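# Press the gauge pin on the magnet-marked post

## Task

Find the one post of the checking fixture that has a yellow magnet on it. Drive that post's gauge pin fully in and keep it bottomed for one second; after that the spring is allowed to return it. None of the other three pins may be disturbed, and the magnet must stay where it is.

## Robot and tools

ROBOT. Two UR20 arms, left_arm and right_arm, each with a Robotiq 2F-85 two-finger gripper and a wrist camera (cam_left_wrist, cam_right_wrist, both 896x504). The scene frame has its origin on the table top halfway between the nominal bases, +z up, +x out over the table, and left_arm on the +y side. The calibrated bases sit at left_arm (+0.060, +0.928, 0) m and right_arm (-0.064, -0.817, 0) m, each turned only slightly about z. Each arm reports its hand pose, velocities and camera pose in its own base frame. On the gripper, the fingers point along +z and open and close along y. end_effector_position is the point between the pads when shut; closed fingertips extend about 19 mm past it (6 mm when fully open). A camera block stands out about 10 cm toward the gripper's +x. For this job, a good approach is to bring one fingertip or the closed pads straight down the pin's axis.

execute_actions(actions, cameras). actions is a list of actions; each action is a list of 1 to 15 rows, one row per 1/30 s control step, and the last row is held to fill 15 steps. Every row is one flat list of 18 numbers in [-1, 1] covering both arms: left dx, dy, dz, rx, ry, rz, gripper position, force_limit, speed, then the same nine for the right. The six pose numbers are an offset, not a pose: they count from that arm's Hand target at the start of the action, along that Hand target's own axes, with 1.0 = 0.6 m for dx..dz and 180 degrees for rx..rz (rx, ry, rz form one rotation vector). All rows of one action count from the same start, but each new action starts from the updated Hand target, so repeating an offset keeps moving. Six zeros re-command the current Hand target. Gripper position is absolute: +1 fully open (85 mm), about -0.8 pads touching, -1 close until blocked. force_limit and speed (-1 to +1, both start at +1) set grip strength and closing rate (about 20, 85, 150 mm/s at -1, 0, +1). Always resend each gripper's current three numbers; a 0 is a real command. An empty actions list only returns state and images. cameras picks images: omitted or ["all"] for all, [] for none.

move(target, speed, blend, stop_force, zero, blocking, cameras). target is one 18-number row, or a list of up to 15 such rows, laid out and scaled as above; every row is an offset from the Hand targets at the move's start, not from the previous row. Paths are straight lines and do not avoid obstacles. speed is in m/s (0.002 to 4.2, default 0.25; rotation up to twice that in rad/s), one value or one per target. blend, in m, rounds corners in a list. stop_force, in N (6 to 120, one value for both arms), ends an arm's path when its wrist sensor feels that much push against its travel; the gripper then backs off slightly but still presses. zero (only with stop_force, default true) re-zeroes moving arms first. blocking=false returns after 0.5 s and cannot be used with stop_force. The result adds a 'move:' line: done, off_target, moving, held or fault, plus limits=paced (pose clipped) or limits=held (steps withheld). done does not prove nothing was touched. To leave a contact, move off without stop_force. A press and its release can go in one reply.

wait(seconds 0 to 10) lets the scene run holding the last commands. stop brakes a running move. zoom_image(camera, region [x0, y0, x1, y1] in pixels, at most 504x504) magnifies the latest image from a wrist camera. zero_wrist_force(arm) subtracts the current wrist reading from later ones. read_manual gives licence texts only. finished_scene(scene) ends the current scene, given its number (1 to 3); it cannot be reversed, so call it only once the pin has been held in for the full second.

RESULTS. For each arm: end_effector_position (m), end_effector_quat_wxyz, velocities, Hand target (the last commanded pose after clipping; next offsets count from it), Joint positions, Joint velocities ('within noise' when still), Joint torques (total drive output, not contact), Wrist force and Wrist torque along the end effector's axes plus the peak since the last shown, Tool commands, object_status (0 moving, 1 blocked opening, 2 blocked closing, i.e. gripping, 3 at requested position) and position_measured in counts (3 open, about 130 = 40 mm, 230 pads together). A gripper often stops short of its Hand target; resending zeros or the missing offset closes the gap. Reported positions may be off by a few cm.

HAZARDS. Arms are stiff: commanding even slightly past a firm surface can trip a fault. Net outside force near 150 N (plus or minus 25) or joint contact torque at the load limits (wrist joints 98.4 N m) freezes the arm for 10 s. Press the pin slowly with a modest stop_force, then lift off. Orientation commands are clipped to 32 degrees from the measured one per step. Keep paths away from an arm's own base and keep the arms apart; a clearance check may hold commands, and any hard contact between arms can fail the task. Long holds, stretched poses or pushing at unreachable targets heat motors (MOTOR HOT at 70 C, brakes at 85 C). Do not knock the magnet, the fixture or other pins, and let nothing fall off the table.

Each tool is called after ">>>" as name(argument=value, ...) on one line, values as JSON.

## Session

>>> execute_actions(actions=[])

Scene clock: 0.00 s.
left_arm: end_effector_position=(+0.6452, +0.5338, +0.3687) position_measured=3 object_status=3 end_effector_quat_wxyz=(+0.054, +0.895, -0.431, +0.101) | right_arm: end_effector_position=(+1.0094, -0.4085, +0.1239) position_measured=3 object_status=3 end_effector_quat_wxyz=(+0.497, -0.362, -0.574, -0.541)
Joint positions: left_arm=[0.541 -1.507 2.094 -2.179 -1.799 -1.706] | right_arm=[2.693 -2.576 -1.22 -2.623 2.507 -0.374]
Joint velocities: within noise
Joint torques (N m): no reading
Motor temperatures (°C): left_arm=[24 36 26 39 35 34] | right_arm=[29 36 36 38 34 39]
Wrist force (N): no reading
Wrist torque (N m): no reading
Wrist force, peak (N): no reading
Hand target: left_arm +0.6452, +0.5338, +0.3687; +0.054, +0.895, -0.431, +0.101 | right_arm +1.0094, -0.4085, +0.1239; +0.497, -0.362, -0.574, -0.541
Tool commands: left_gripper/position=+1.0 left_gripper/force_limit=+1.0 left_gripper/speed=+1.0 right_gripper/position=+1.0 right_gripper/force_limit=+1.0 right_gripper/speed=+1.0

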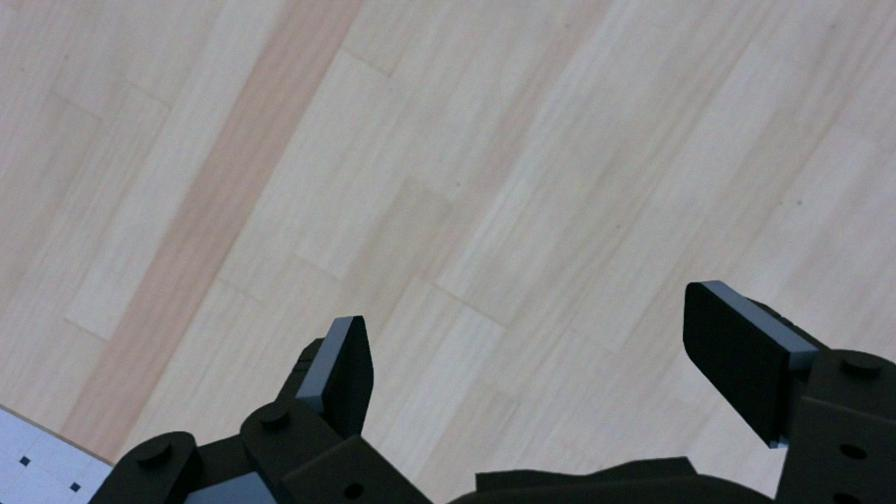

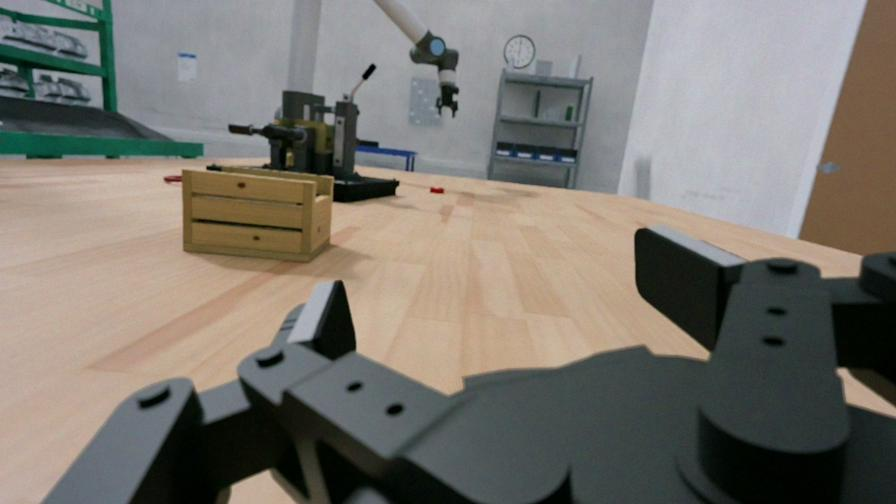

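>>> zoom_image(camera="cam_right_wrist", region=[160, 50, 460, 270])

>>> zoom_image(camera="cam_left_wrist", region=[0, 380, 200, 504])

Scaled by 1.680 from the camera's 896x504 image, which has a finer 1280x720 frame.

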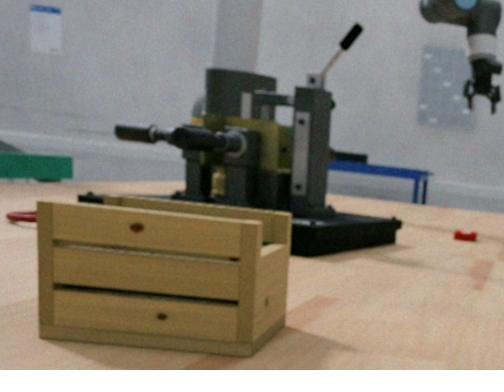

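Scaled by 2.520 from the camera's 896x504 image, which has a finer 1280x720 frame.

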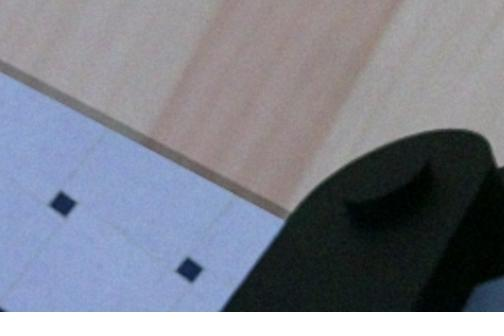

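>>> move(target=[0.864,0.371,-0.445,-0.0504,-0.0021,0.216,1,1,1,0,0,0,0,0,0,1,1,1], speed=0.4, cameras=["cam_left_wrist"])

Scene clock: 3.63 s.
left_arm: end_effector_position=(+0.7507, +0.0500, +0.7482) position_measured=3 object_status=3 end_effector_quat_wxyz=(+0.085, +0.694, -0.710, +0.076) | right_arm: end_effector_position=(+1.0094, -0.4085, +0.1239) position_measured=3 object_status=3 end_effector_quat_wxyz=(+0.497, -0.362, -0.574, -0.541)
Joint positions: left_arm=[-0.1 -1.744 1.758 -1.593 -1.8 -1.649] | right_arm=[2.693 -2.576 -1.22 -2.623 2.507 -0.374]
Joint velocities: within noise
Joint torques (N m): left_arm=[-10.48 -33.22 -141.22 -6.57 3.82 -3.72] | right_arm=[-0.48 248.67 70.8 -3.21 1.28 0.31]
Motor temperatures (°C): left_arm=[24 36 26 39 35 34] | right_arm=[29 36 36 38 34 39]
Wrist force (N): left_arm=[0.3 -0.7 0.1] | right_arm=[0.1 0.2 0.1]
Wrist torque (N m): left_arm=[-0.11 -0.12 0.00] | right_arm=[0.03 -0.01 0.00]
Wrist force, peak (N): left_arm=[4.1 -1.7 -1.9] | right_arm=[0.0 0.4 0.5]
Hand target: left_arm +0.7508, +0.0498, +0.7484; +0.085, +0.694, -0.710, +0.076 | right_arm +1.0094, -0.4085, +0.1239; +0.497, -0.362, -0.574, -0.541
Off the commanded pose: left_arm 0.000 m, 0 deg | right_arm 0.000 m, 0 deg.
move: done
camera_calibration:
cam_left_wrist: T_world_to_cam=[[-0.988574, 0.149911, -0.0157594, 0.763259], [0.14782, 0.9846, 0.0933406, -0.206769], [0.0295095, 0.0899445, -0.99551, 0.844322], [0, 0, 0, 1]] pos_world=[0.760187, 0.0132222, 0.871859]
Images, in order (width x height): cam_left_wrist 896x504.

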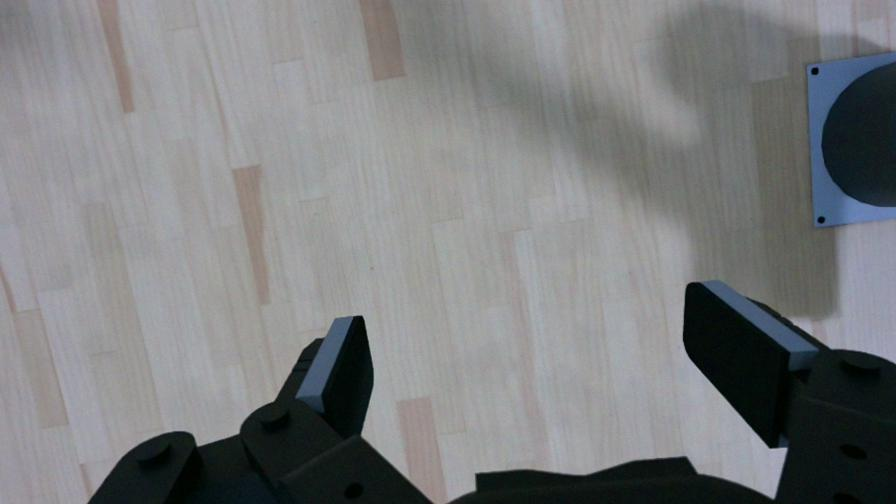

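>>> move(target=[1.0,0.366,0.236,0,0,0,1,1,1,0,0,0,0,0,0,1,1,1], speed=0.4, cameras=["cam_left_wrist"])

Scene clock: 6.27 s.
left_arm: end_effector_position=(+0.5165, -0.5611, +0.7487) position_measured=3 object_status=3 end_effector_quat_wxyz=(+0.085, +0.694, -0.710, +0.076) | right_arm: end_effector_position=(+1.0094, -0.4085, +0.1239) position_measured=3 object_status=3 end_effector_quat_wxyz=(+0.497, -0.362, -0.574, -0.541)
Joint positions: left_arm=[-1.035 -1.807 1.845 -1.799 -1.7 -2.595] | right_arm=[2.693 -2.576 -1.22 -2.623 2.507 -0.374]
Joint velocities: within noise
Joint torques (N m): left_arm=[-12.17 -30.65 -131.66 -13.72 5.21 -4.34] | right_arm=[-0.72 247.22 75.09 -2.06 1.67 0.91]
Motor temperatures (°C): left_arm=[24 36 26 39 35 34] | right_arm=[29 36 36 38 34 39]
Wrist force (N): left_arm=[0.3 -0.2 0.0] | right_arm=[0.4 0.2 0.4]
Wrist torque (N m): left_arm=[-0.06 -0.07 -0.04] | right_arm=[0.04 -0.07 0.00]
Wrist force, peak (N): left_arm=[4.5 1.2 1.3] | right_arm=[0.1 0.5 0.5]
Hand target: left_arm +0.5165, -0.5612, +0.7487; +0.085, +0.694, -0.710, +0.076 | right_arm +1.0094, -0.4085, +0.1239; +0.497, -0.362, -0.574, -0.541
Off the commanded pose: left_arm 0.000 m, 0 deg | right_arm 0.000 m, 0 deg.
move: done
camera_calibration:
cam_left_wrist: T_world_to_cam=[[-0.98856, 0.150007, -0.0157491, 0.623377], [0.147916, 0.984585, 0.0933422, 0.429342], [0.0295083, 0.0899447, -0.99551, 0.906588], [0, 0, 0, 1]] pos_world=[0.525987, -0.597777, 0.872259]
Images, in order (width x height): cam_left_wrist 896x504.

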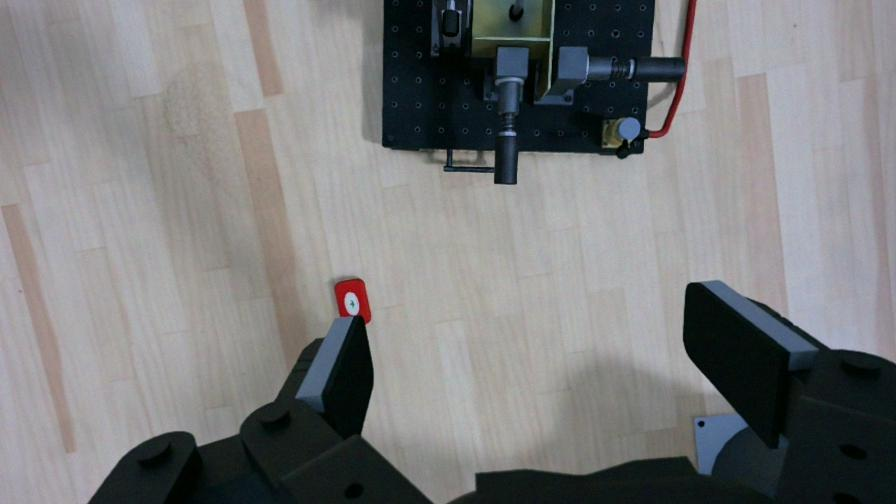

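>>> move(target=[0.454,-0.012,0.105,0,0,0,1,1,1,0,0,0,0,0,0,1,1,1], speed=0.4, cameras=["cam_left_wrist"])

>>> zoom_image(camera="cam_left_wrist", region=[330, 0, 734, 400])

Scene clock: 7.87 s.
left_arm: end_effector_position=(+0.5169, -0.8407, +0.7491) position_measured=3 object_status=3 end_effector_quat_wxyz=(+0.085, +0.694, -0.710, +0.076) | right_arm: end_effector_position=(+1.0094, -0.4085, +0.1239) position_measured=3 object_status=3 end_effector_quat_wxyz=(+0.497, -0.362, -0.574, -0.541)
Joint positions: left_arm=[-1.191 -1.547 1.621 -1.852 -1.669 -2.749] | right_arm=[2.693 -2.576 -1.22 -2.623 2.507 -0.374]
Joint velocities: within noise
Joint torques (N m): left_arm=[-17.06 -79 -121.79 -8.17 5.34 -4.21] | right_arm=[-0.27 250.62 72.53 -1.66 2.14 0.92]
Motor temperatures (°C): left_arm=[24 36 26 39 35 34] | right_arm=[29 36 36 38 34 39]
Wrist force (N): left_arm=[0.3 -0.9 0.0] | right_arm=[0.2 0.3 0.2]
Wrist torque (N m): left_arm=[-0.17 -0.06 0.03] | right_arm=[0.05 -0.04 0.00]
Wrist force, peak (N): left_arm=[4.7 -0.7 1.7] | right_arm=[0.2 0.4 0.5]
Hand target: left_arm +0.5169, -0.8409, +0.7490; +0.085, +0.694, -0.710, +0.076 | right_arm +1.0094, -0.4085, +0.1239; +0.497, -0.362, -0.574, -0.541
Off the commanded pose: left_arm 0.000 m, 0 deg | right_arm 0.000 m, 0 deg.
move: done
camera_calibration:
cam_left_wrist: T_world_to_cam=[[-0.988556, 0.150017, -0.0158474, 0.665814], [0.147917, 0.984584, 0.0933569, 0.704521], [0.0296082, 0.0899444, -0.995507, 0.932067], [0, 0, 0, 1]] pos_world=[0.526387, -0.877377, 0.872658]
Images, in order (width x height): cam_left_wrist 896x504.

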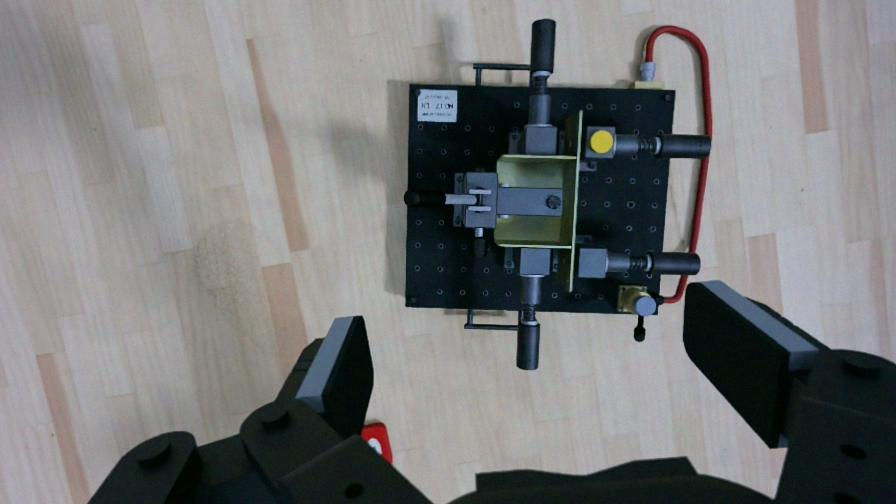

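Scaled by 1.248 from the camera's 896x504 image, which has a finer 1280x720 frame.

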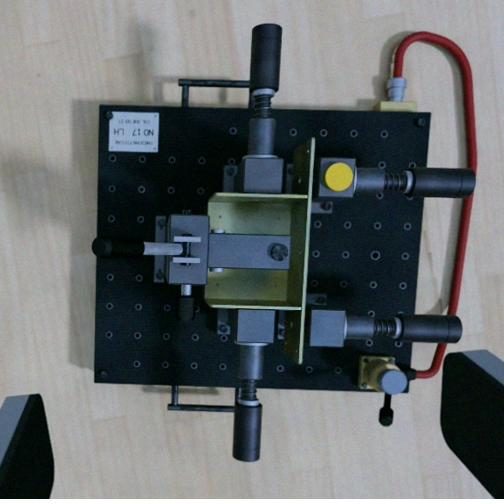

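>>> move(target=[-0.017,0.803,0.514,-0.0604,-0.0563,0.547,1,1,1,0,0,0,0,0,0,1,1,1], speed=0.3, cameras=["cam_left_wrist"])

Scene clock: 13.57 s.
left_arm: end_effector_position=(+0.0310, -0.8893, +0.4511) position_measured=3 object_status=3 end_effector_quat_wxyz=(+0.000, +0.089, +0.996, +0.000) | right_arm: end_effector_position=(+1.0094, -0.4085, +0.1239) position_measured=3 object_status=3 end_effector_quat_wxyz=(+0.497, -0.362, -0.574, -0.541)
Joint positions: left_arm=[-1.764 -1.516 1.954 -2.01 -1.571 -1.585] | right_arm=[2.693 -2.576 -1.22 -2.623 2.507 -0.374]
Joint velocities: within noise
Joint torques (N m): left_arm=[-17.42 -77.1 -77.83 -13.58 5.62 2.18] | right_arm=[-2.31 257.6 72.43 -0.14 3.26 3.15]
Motor temperatures (°C): left_arm=[24 36 26 39 35 34] | right_arm=[29 36 36 37 34 39]
Wrist force (N): left_arm=[0.1 -0.4 0.5] | right_arm=[0.0 0.5 0.5]
Wrist torque (N m): left_arm=[-0.12 -0.13 0.07] | right_arm=[0.09 0.01 0.00]
Wrist force, peak (N): left_arm=[2.4 -0.9 1.4] | right_arm=[0.3 0.7 0.4]
Hand target: left_arm +0.0309, -0.8893, +0.4511; +0.000, +0.089, +0.996, +0.000 | right_arm +1.0094, -0.4085, +0.1239; +0.497, -0.362, -0.574, -0.541
Off the commanded pose: left_arm 0.000 m, 0 deg | right_arm 0.000 m, 0 deg.
move: done
camera_calibration:
cam_left_wrist: T_world_to_cam=[[0.302856, 0.953031, 0.00328713, 0.853404], [0.903781, -0.288297, 0.316332, -0.403885], [0.302421, -0.0928322, -0.948643, 0.462049], [0, 0, 0, 1]] pos_world=[-0.033169, -0.886866, 0.563275]
Images, in order (width x height): cam_left_wrist 896x504.

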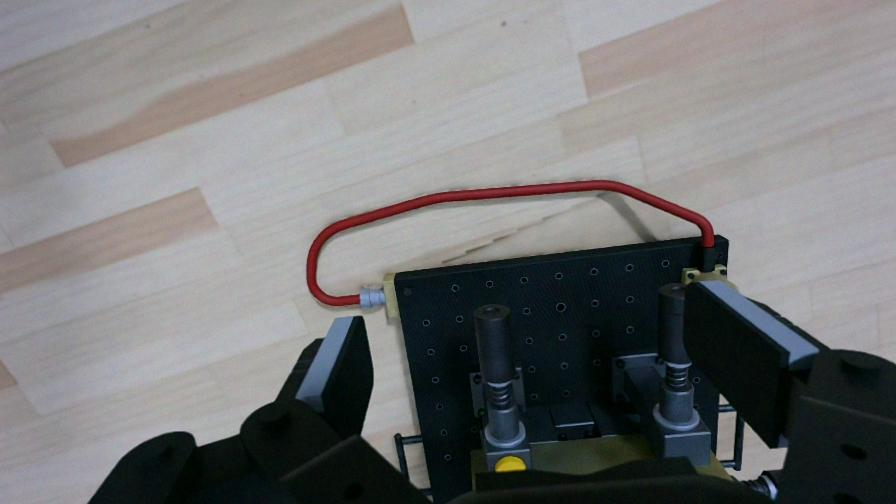

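>>> zoom_image(camera="cam_left_wrist", region=[370, 250, 770, 504])

Scaled by 1.260 from the camera's 896x504 image, which has a finer 1280x720 frame.

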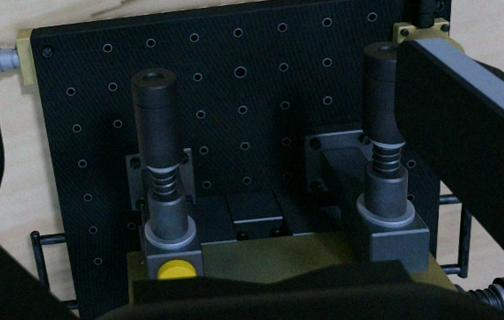

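>>> move(target=[-0.05,0.0107,0.4517,0,0,0,-1,-1,0,0,0,0,0,0,0,1,1,1], speed=0.2, cameras=["cam_left_wrist"])

>>> zoom_image(camera="cam_left_wrist", region=[320, 150, 824, 504])

Scene clock: 16.17 s.
left_arm: end_effector_position=(+0.0616, -0.8884, +0.1802) position_measured=232 object_status=3 end_effector_quat_wxyz=(+0.000, +0.089, +0.996, +0.000) | right_arm: end_effector_position=(+1.0094, -0.4085, +0.1239) position_measured=3 object_status=3 end_effector_quat_wxyz=(+0.497, -0.362, -0.574, -0.541)
Joint positions: left_arm=[-1.729 -1.3 2.156 -2.427 -1.571 -1.55] | right_arm=[2.693 -2.576 -1.22 -2.623 2.507 -0.374]
Joint velocities: within noise
Joint torques (N m): left_arm=[22.06 -104.21 -50.89 -13.33 1.14 2.44] | right_arm=[-0.8 258.57 75.86 -0.73 3.59 3.75]
Motor temperatures (°C): left_arm=[24 36 26 39 35 34] | right_arm=[29 36 36 37 34 39]
Wrist force (N): left_arm=[0.3 -0.1 -0.1] | right_arm=[0.0 0.4 0.1]
Wrist torque (N m): left_arm=[-0.10 -0.17 0.09] | right_arm=[0.07 0.00 0.00]
Wrist force, peak (N): left_arm=[0.0 0.0 2.8] | right_arm=[0.5 0.5 0.3]
Hand target: left_arm +0.0616, -0.8884, +0.1800; +0.000, +0.089, +0.996, +0.000 | right_arm +1.0094, -0.4085, +0.1239; +0.497, -0.362, -0.574, -0.541
Off the commanded pose: left_arm 0.000 m, 0 deg | right_arm 0.000 m, 0 deg.
move: done
camera_calibration:
cam_left_wrist: T_world_to_cam=[[0.303171, 0.95293, 0.00330109, 0.844203], [0.903676, -0.288597, 0.316358, -0.3458], [0.30242, -0.0929275, -0.948634, 0.195824], [0, 0, 0, 1]] pos_world=[-0.00266777, -0.886066, 0.292376]
Images, in order (width x height): cam_left_wrist 896x504.

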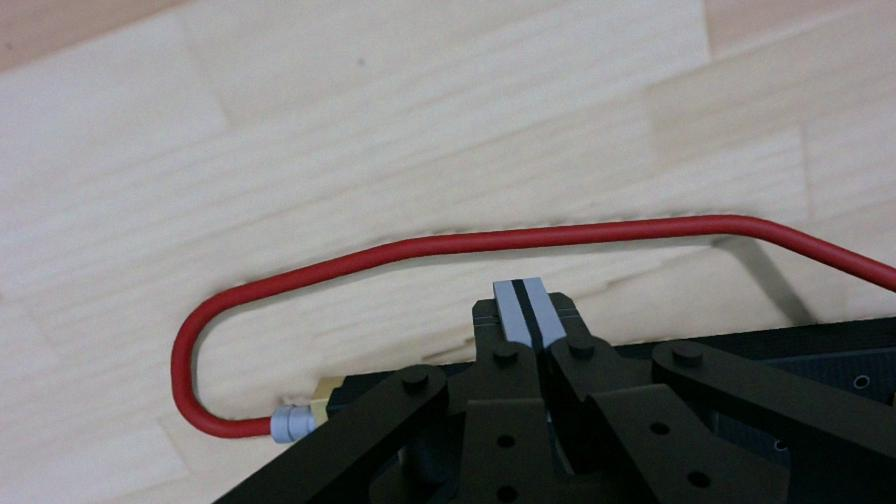

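Scaled by 1.000.

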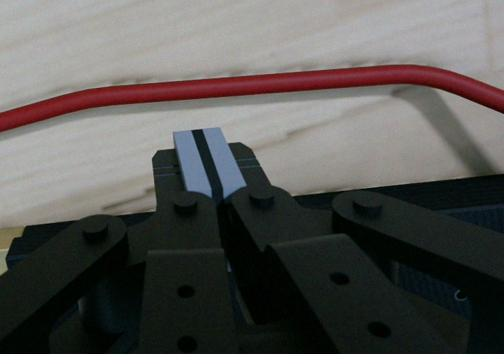

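>>> move(target=[-0.183,0,0,0,0,0,-1,-1,0,0,0,0,0,0,0,1,1,1], speed=0.04, stop_force=8, cameras=["cam_left_wrist"])

Scene clock: 20.40 s.
left_arm: end_effector_position=(+0.1599, -0.9062, +0.1800) position_measured=232 object_status=3 end_effector_quat_wxyz=(+0.000, +0.089, +0.996, +0.000) | right_arm: end_effector_position=(+1.0094, -0.4085, +0.1239) position_measured=3 object_status=3 end_effector_quat_wxyz=(+0.497, -0.362, -0.574, -0.541)
Joint positions: left_arm=[-1.616 -1.273 2.115 -2.413 -1.571 -1.437] | right_arm=[2.693 -2.576 -1.22 -2.623 2.507 -0.374]
Joint velocities: within noise
Joint torques (N m): left_arm=[-11.47 -160.37 -54.57 -12.2 1.3 -4.58] | right_arm=[-4.93 254.87 74.77 -1.28 3.53 4.1]
Motor temperatures (°C): left_arm=[24 36 26 39 35 34] | right_arm=[29 36 36 37 34 39]
Wrist force (N): left_arm=[7.4 -2.2 -0.2] | right_arm=[0.0 0.4 0.1]
Wrist torque (N m): left_arm=[-0.11 -0.10 0.04] | right_arm=[0.08 0.00 0.00]
Wrist force, peak (N): left_arm=[9.9 1.7 -0.5] | right_arm=[0.2 0.5 0.7]
Hand target: left_arm +0.1599, -0.9062, +0.1800; +0.000, +0.089, +0.996, +0.000 (not the last commanded pose) | right_arm +1.0094, -0.4085, +0.1239; +0.497, -0.362, -0.574, -0.541
Off the commanded pose: left_arm 0.010 m, 0 deg | right_arm 0.000 m, 0 deg.
move: contact (left_arm)
camera_calibration:
cam_left_wrist: T_world_to_cam=[[0.303125, 0.952945, 0.00335294, 0.831241], [0.90372, -0.288579, 0.316246, -0.439723], [0.302332, -0.0928317, -0.948671, 0.164338], [0, 0, 0, 1]] pos_world=[0.0957322, -0.903766, 0.292176]
Images, in order (width x height): cam_left_wrist 896x504.

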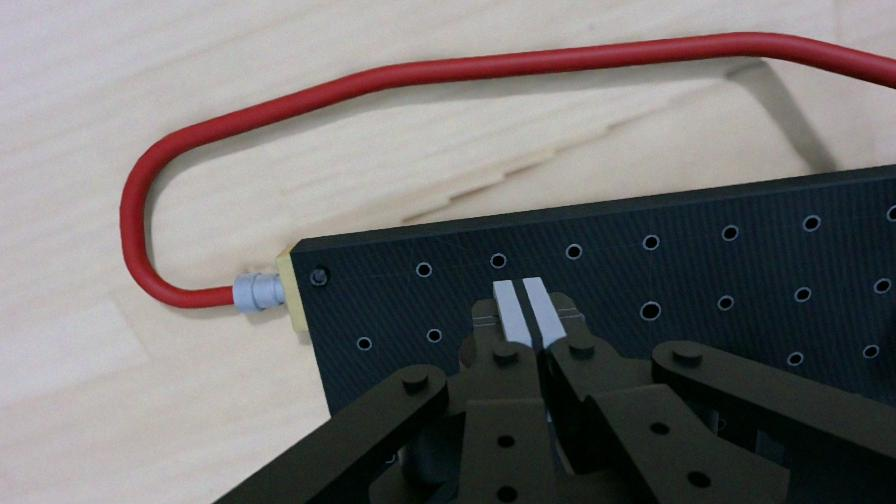

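>>> zoom_image(camera="cam_left_wrist", region=[400, 270, 650, 504])

Scaled by 2.016 from the camera's 896x504 image, which has a finer 1280x720 frame.

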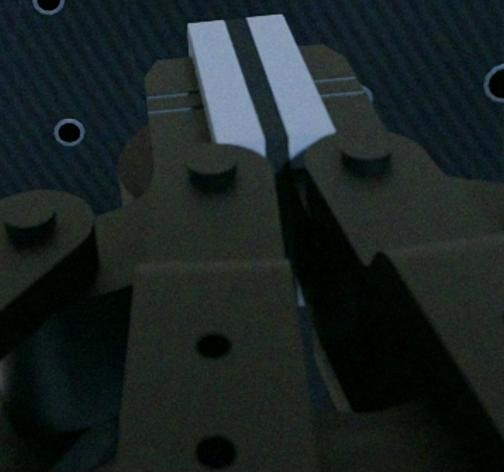

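>>> move(target=[-0.1,0,0,0,0,0,-1,-1,0,0,0,0,0,0,0,1,1,1], speed=0.02, stop_force=15, zero=false, cameras=["cam_left_wrist"])

Scene clock: 23.20 s.
left_arm: end_effector_position=(+0.1741, -0.9087, +0.1801) position_measured=232 object_status=3 end_effector_quat_wxyz=(+0.000, +0.089, +0.996, +0.000) | right_arm: end_effector_position=(+1.0094, -0.4085, +0.1239) position_measured=3 object_status=3 end_effector_quat_wxyz=(+0.497, -0.362, -0.574, -0.541)
Joint positions: left_arm=[-1.6 -1.268 2.108 -2.411 -1.571 -1.422] | right_arm=[2.693 -2.576 -1.22 -2.623 2.507 -0.374]
Joint velocities: within noise
Joint torques (N m): left_arm=[-10.83 -164.74 -53.06 -9.01 2.81 -4.02] | right_arm=[-6.06 254.18 76.98 -0.48 3.87 4.18]
Motor temperatures (°C): left_arm=[24 36 26 39 35 34] | right_arm=[29 36 36 37 34 39]
Wrist force (N): left_arm=[12.8 -3.4 1.4] | right_arm=[-0.1 0.4 0.3]
Wrist torque (N m): left_arm=[-0.08 0.03 0.03] | right_arm=[0.06 0.02 0.00]
Wrist force, peak (N): left_arm=[71.3 9.3 -13.2] | right_arm=[0.1 0.3 0.8]
Hand target: left_arm +0.1741, -0.9087, +0.1800; +0.000, +0.089, +0.996, +0.000 (not the last commanded pose) | right_arm +1.0094, -0.4085, +0.1239; +0.497, -0.362, -0.574, -0.541
Off the commanded pose: left_arm 0.046 m, 0 deg | right_arm 0.000 m, 0 deg.
move: contact (left_arm)
camera_calibration:
cam_left_wrist: T_world_to_cam=[[0.303171, 0.952931, 0.00330097, 0.829411], [0.903676, -0.288596, 0.316358, -0.453349], [0.30242, -0.0929275, -0.948634, 0.159696], [0, 0, 0, 1]] pos_world=[0.109932, -0.906366, 0.292176]
Images, in order (width x height): cam_left_wrist 896x504.

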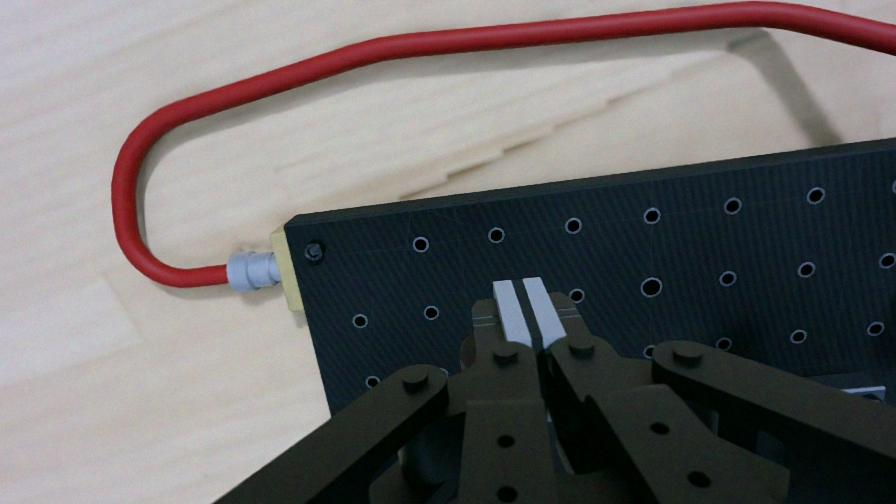

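>>> move(target=[-0.003,0,0,0,0,0,-1,-1,0,0,0,0,0,0,0,1,1,1], speed=0.01, cameras=[])

Scene clock: 24.43 s.
left_arm: end_effector_position=(+0.1729, -0.9084, +0.1799) position_measured=232 object_status=3 end_effector_quat_wxyz=(-0.001, +0.089, +0.996, +0.000) | right_arm: end_effector_position=(+1.0094, -0.4085, +0.1239) position_measured=3 object_status=3 end_effector_quat_wxyz=(+0.497, -0.362, -0.574, -0.541)
Joint positions: left_arm=[-1.601 -1.268 2.108 -2.411 -1.573 -1.424] | right_arm=[2.693 -2.576 -1.22 -2.623 2.507 -0.374]
Joint velocities: within noise
Joint torques (N m): left_arm=[10.11 -138.54 -80.7 -8.7 1.19 1.1] | right_arm=[-3.86 255.47 76.38 -0.67 3.9 3.88]
Motor temperatures (°C): left_arm=[24 36 26 39 35 34] | right_arm=[29 36 36 37 34 39]
Wrist force (N): left_arm=[12.1 -0.1 0.1] | right_arm=[-0.5 0.4 0.0]
Wrist torque (N m): left_arm=[-0.16 -0.10 0.00] | right_arm=[0.08 0.08 0.00]
Wrist force, peak (N): left_arm=[153.3 15.8 -28.2] | right_arm=[0.1 0.6 0.5]
Hand target: left_arm +0.1729, -0.9084, +0.1799; -0.001, +0.089, +0.996, +0.000 (not the last commanded pose) | right_arm +1.0094, -0.4085, +0.1239; +0.497, -0.362, -0.574, -0.541
Tool commands: left_gripper/position=-1.0 left_gripper/force_limit=-1.0 left_gripper/speed=+0.003922 right_gripper/position=+1.0 right_gripper/force_limit=+1.0 right_gripper/speed=+1.0
Off the commanded pose: left_arm 0.003 m, 0 deg | right_arm 0.000 m, 0 deg.
FORCE FAULT: contact force on the left arm reached its limit, and that arm stopped. The contact can be on any part of that arm, not only on its tool. That arm is still stopped at the end of this call. That arm stays stopped for about 10 more seconds. Until then a move that you send moves the other arm only, and its call returns only when the move has ended. Once the stop has ended, the next robot result says so. If the stop ends while you think or write, that arm runs what you send next, counted from a new Hand target: where the arm stands when the stop ends. While its stop runs, that arm takes no new command, but its gripper still runs the gripper command that each later call begins with. Until it ends, the stop uses up actions while you think or wait. An arm that is not stopped still takes commands.
move: fault (left_arm)
No camera images: "cameras" was empty.

>>> wait(seconds=10, cameras=[])

>>> wait(seconds=1, cameras=["cam_left_wrist"])

Scene clock: 34.77 s.
left_arm: end_effector_position=(+0.1729, -0.9084, +0.1799) position_measured=232 object_status=3 end_effector_quat_wxyz=(-0.001, +0.089, +0.996, +0.000) | right_arm: end_effector_position=(+1.0094, -0.4085, +0.1239) position_measured=3 object_status=3 end_effector_quat_wxyz=(+0.497, -0.362, -0.574, -0.541)
Joint positions: left_arm=[-1.601 -1.268 2.108 -2.411 -1.573 -1.424] | right_arm=[2.693 -2.576 -1.22 -2.623 2.507 -0.374]
Joint velocities: within noise
Joint torques (N m): left_arm=[7.28 -134.04 -78.23 -9.51 0.57 0.21] | right_arm=[-7.08 254.74 76.62 -0.47 3.49 3.51]
Motor temperatures (°C): left_arm=[24 36 26 39 35 34] | right_arm=[28 36 36 37 34 39]
Wrist force (N): left_arm=[11.7 0.3 0.0] | right_arm=[0.1 0.3 0.1]
Wrist torque (N m): left_arm=[-0.10 0.00 0.00] | right_arm=[0.05 -0.01 -0.01]
Wrist force, peak (N): left_arm=[12.4 0.2 0.1] | right_arm=[0.3 0.4 0.6]
Hand target: left_arm +0.1729, -0.9084, +0.1799; -0.001, +0.089, +0.996, +0.000 (not the last commanded pose) | right_arm +1.0094, -0.4085, +0.1239; +0.497, -0.362, -0.574, -0.541
Tool commands: left_gripper/position=-1.0 left_gripper/force_limit=-1.0 left_gripper/speed=+0.003922 right_gripper/position=+1.0 right_gripper/force_limit=+1.0 right_gripper/speed=+1.0
Off the commanded pose: left_arm 0.003 m, 0 deg | right_arm 0.000 m, 0 deg.
FORCE FAULT, CONTINUED: the left arm's stop, for the force fault that an earlier result reported, is over. The rest of the stop counts as 19 of the actions that you can send in this scene. During its stop the left arm's controller moved it back a little. That arm's target is now where it stood when the stop ended, not its last command. That arm accepts commands again.
wait: 10.00 s; at rest from the start
No camera images: "cameras" was empty.

Scene clock: 35.77 s.
left_arm: end_effector_position=(+0.1729, -0.9084, +0.1799) position_measured=232 object_status=3 end_effector_quat_wxyz=(-0.001, +0.089, +0.996, +0.000) | right_arm: end_effector_position=(+1.0094, -0.4085, +0.1239) position_measured=3 object_status=3 end_effector_quat_wxyz=(+0.497, -0.362, -0.574, -0.541)
Joint positions: left_arm=[-1.601 -1.268 2.108 -2.411 -1.573 -1.424] | right_arm=[2.693 -2.576 -1.22 -2.623 2.507 -0.374]
Joint velocities: within noise
Joint torques (N m): left_arm=[4.46 -136.41 -75.48 -10.18 0.65 -0.02] | right_arm=[-6.62 254.5 74.49 -1.25 3.8 3.84]
Motor temperatures (°C): left_arm=[24 36 26 39 35 34] | right_arm=[28 36 36 37 34 39]
Wrist force (N): left_arm=[12.0 0.3 0.0] | right_arm=[-0.2 0.3 0.1]
Wrist torque (N m): left_arm=[-0.12 -0.05 0.00] | right_arm=[0.06 0.03 0.00]
Wrist force, peak (N): left_arm=[12.4 0.5 0.3] | right_arm=[0.1 0.5 0.5]
Hand target: left_arm +0.1729, -0.9084, +0.1799; -0.001, +0.089, +0.996, +0.000 (not the last commanded pose) | right_arm +1.0094, -0.4085, +0.1239; +0.497, -0.362, -0.574, -0.541
Tool commands: left_gripper/position=-1.0 left_gripper/force_limit=-1.0 left_gripper/speed=+0.003922 right_gripper/position=+1.0 right_gripper/force_limit=+1.0 right_gripper/speed=+1.0
Off the commanded pose: left_arm 0.003 m, 0 deg | right_arm 0.000 m, 0 deg.
wait: 1.00 s; at rest by 0.17 s
camera_calibration:
cam_left_wrist: T_world_to_cam=[[0.30161, 0.953426, 0.00306755, 0.830211], [0.904903, -0.28727, 0.314047, -0.450642], [0.300302, -0.0919439, -0.949402, 0.161362], [0, 0, 0, 1]] pos_world=[0.10893, -0.906165, 0.292174]
Images, in order (width x height): cam_left_wrist 896x504.

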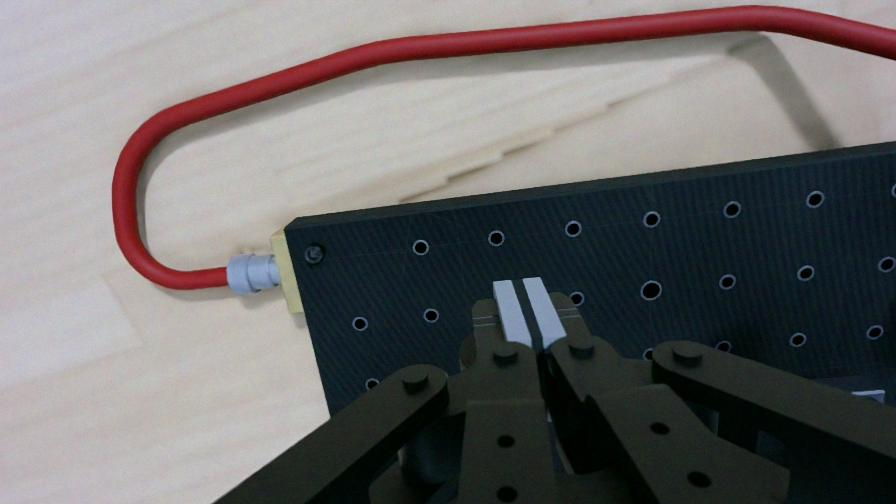

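>>> move(target=[-0.005,0,0,0,0,0,-1,-1,0,0,0,0,0,0,0,1,1,1], speed=0.003, stop_force=15, cameras=[])

>>> wait(seconds=1, cameras=[])

Scene clock: 37.10 s.
left_arm: end_effector_position=(+0.1743, -0.9087, +0.1799) position_measured=232 object_status=3 end_effector_quat_wxyz=(-0.001, +0.089, +0.996, +0.000) | right_arm: end_effector_position=(+1.0094, -0.4085, +0.1239) position_measured=3 object_status=3 end_effector_quat_wxyz=(+0.497, -0.362, -0.574, -0.541)
Joint positions: left_arm=[-1.599 -1.268 2.107 -2.41 -1.573 -1.422] | right_arm=[2.693 -2.576 -1.22 -2.623 2.507 -0.374]
Joint velocities: within noise
Joint torques (N m): left_arm=[8.34 -129.56 -89.5 -12.9 13.51 -2.91] | right_arm=[-11.31 253.95 75.6 -0.75 3.23 4.35]
Motor temperatures (°C): left_arm=[24 36 26 39 35 34] | right_arm=[28 36 36 37 34 39]
Wrist force (N): left_arm=[33.4 6.9 -5.3] | right_arm=[0.2 0.3 0.2]
Wrist torque (N m): left_arm=[-0.21 -0.05 -0.17] | right_arm=[0.05 -0.04 0.00]
Wrist force, peak (N): left_arm=[33.8 6.2 -6.3] | right_arm=[0.1 0.7 0.3]
Hand target: left_arm +0.1743, -0.9086, +0.1799; -0.001, +0.089, +0.996, +0.000 (not the last commanded pose) | right_arm +1.0094, -0.4085, +0.1239; +0.497, -0.362, -0.574, -0.541
Off the commanded pose: left_arm 0.002 m, 0 deg | right_arm 0.000 m, 0 deg.
move: contact (left_arm)
No camera images: "cameras" was empty.

Scene clock: 38.10 s.
left_arm: end_effector_position=(+0.1743, -0.9087, +0.1799) position_measured=232 object_status=3 end_effector_quat_wxyz=(-0.001, +0.089, +0.996, +0.000) | right_arm: end_effector_position=(+1.0094, -0.4085, +0.1239) position_measured=3 object_status=3 end_effector_quat_wxyz=(+0.497, -0.362, -0.574, -0.541)
Joint positions: left_arm=[-1.599 -1.268 2.107 -2.411 -1.573 -1.422] | right_arm=[2.693 -2.576 -1.22 -2.623 2.507 -0.374]
Joint velocities: within noise
Joint torques (N m): left_arm=[3.69 -141.44 -63.26 -16.16 14.49 -3.68] | right_arm=[-11.34 252.74 74.75 -0.64 2.97 3.68]
Motor temperatures (°C): left_arm=[24 36 26 39 35 34] | right_arm=[28 36 36 37 34 39]
Wrist force (N): left_arm=[29.9 6.0 -1.8] | right_arm=[0.1 0.2 0.4]
Wrist torque (N m): left_arm=[-0.18 -0.08 -0.15] | right_arm=[0.04 -0.02 0.00]
Wrist force, peak (N): left_arm=[33.5 7.3 -5.6] | right_arm=[0.1 0.5 -0.4]
Hand target: left_arm +0.1743, -0.9086, +0.1799; -0.001, +0.089, +0.996, +0.000 (not the last commanded pose) | right_arm +1.0094, -0.4085, +0.1239; +0.497, -0.362, -0.574, -0.541
Tool commands: left_gripper/position=-1.0 left_gripper/force_limit=-1.0 left_gripper/speed=+0.0 right_gripper/position=+1.0 right_gripper/force_limit=+1.0 right_gripper/speed=+1.0
Off the commanded pose: left_arm 0.002 m, 0 deg | right_arm 0.000 m, 0 deg.
wait: 1.00 s; at rest by 0.17 s
No camera images: "cameras" was empty.

>>> move(target=[0.13,0,0,0,0,0,-1,-1,0,0,0,0,0,0,0,1,1,1], speed=0.06, cameras=["cam_left_wrist"])

>>> finished_scene(scene=1)

Scene clock: 40.03 s.
left_arm: end_effector_position=(+0.0977, -0.8949, +0.1801) position_measured=232 object_status=3 end_effector_quat_wxyz=(-0.001, +0.089, +0.996, +0.000) | right_arm: end_effector_position=(+1.0094, -0.4085, +0.1239) position_measured=3 object_status=3 end_effector_quat_wxyz=(+0.497, -0.362, -0.574, -0.541)
Joint positions: left_arm=[-1.686 -1.291 2.142 -2.422 -1.573 -1.509] | right_arm=[2.693 -2.576 -1.22 -2.623 2.507 -0.374]
Joint velocities: within noise
Joint torques (N m): left_arm=[-12.78 -154.99 -51.8 -13.62 -2.43 -4.59] | right_arm=[-8 257.2 78.65 -0.69 3.81 3.66]
Motor temperatures (°C): left_arm=[24 36 26 39 35 34] | right_arm=[28 36 36 37 34 39]
Wrist force (N): left_arm=[-3.7 7.2 -0.5] | right_arm=[0.2 0.1 0.2]
Wrist torque (N m): left_arm=[1.21 0.56 0.07] | right_arm=[0.01 -0.03 0.00]
Wrist force, peak (N): left_arm=[29.8 5.8 -2.3] | right_arm=[0.3 0.4 0.4]
Hand target: left_arm +0.0975, -0.8949, +0.1801; -0.001, +0.089, +0.996, +0.000 | right_arm +1.0094, -0.4085, +0.1239; +0.497, -0.362, -0.574, -0.541
Off the commanded pose: left_arm 0.000 m, 0 deg | right_arm 0.000 m, 0 deg.
move: done
camera_calibration:
cam_left_wrist: T_world_to_cam=[[0.301589, 0.953433, 0.00312904, 0.840008], [0.904939, -0.28728, 0.313934, -0.378755], [0.300214, -0.0918477, -0.94944, 0.185476], [0, 0, 0, 1]] pos_world=[0.0337305, -0.892665, 0.292374]
Images, in order (width x height): cam_left_wrist 896x504.

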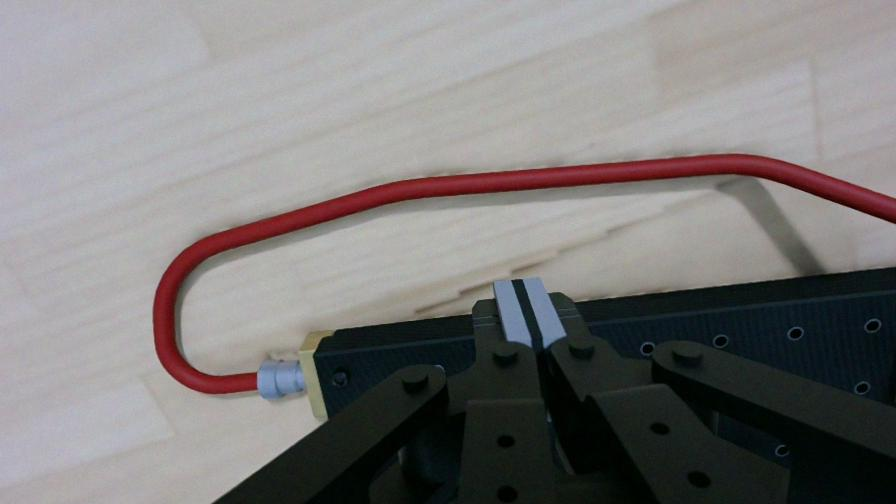

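The scene is finished: the task was done.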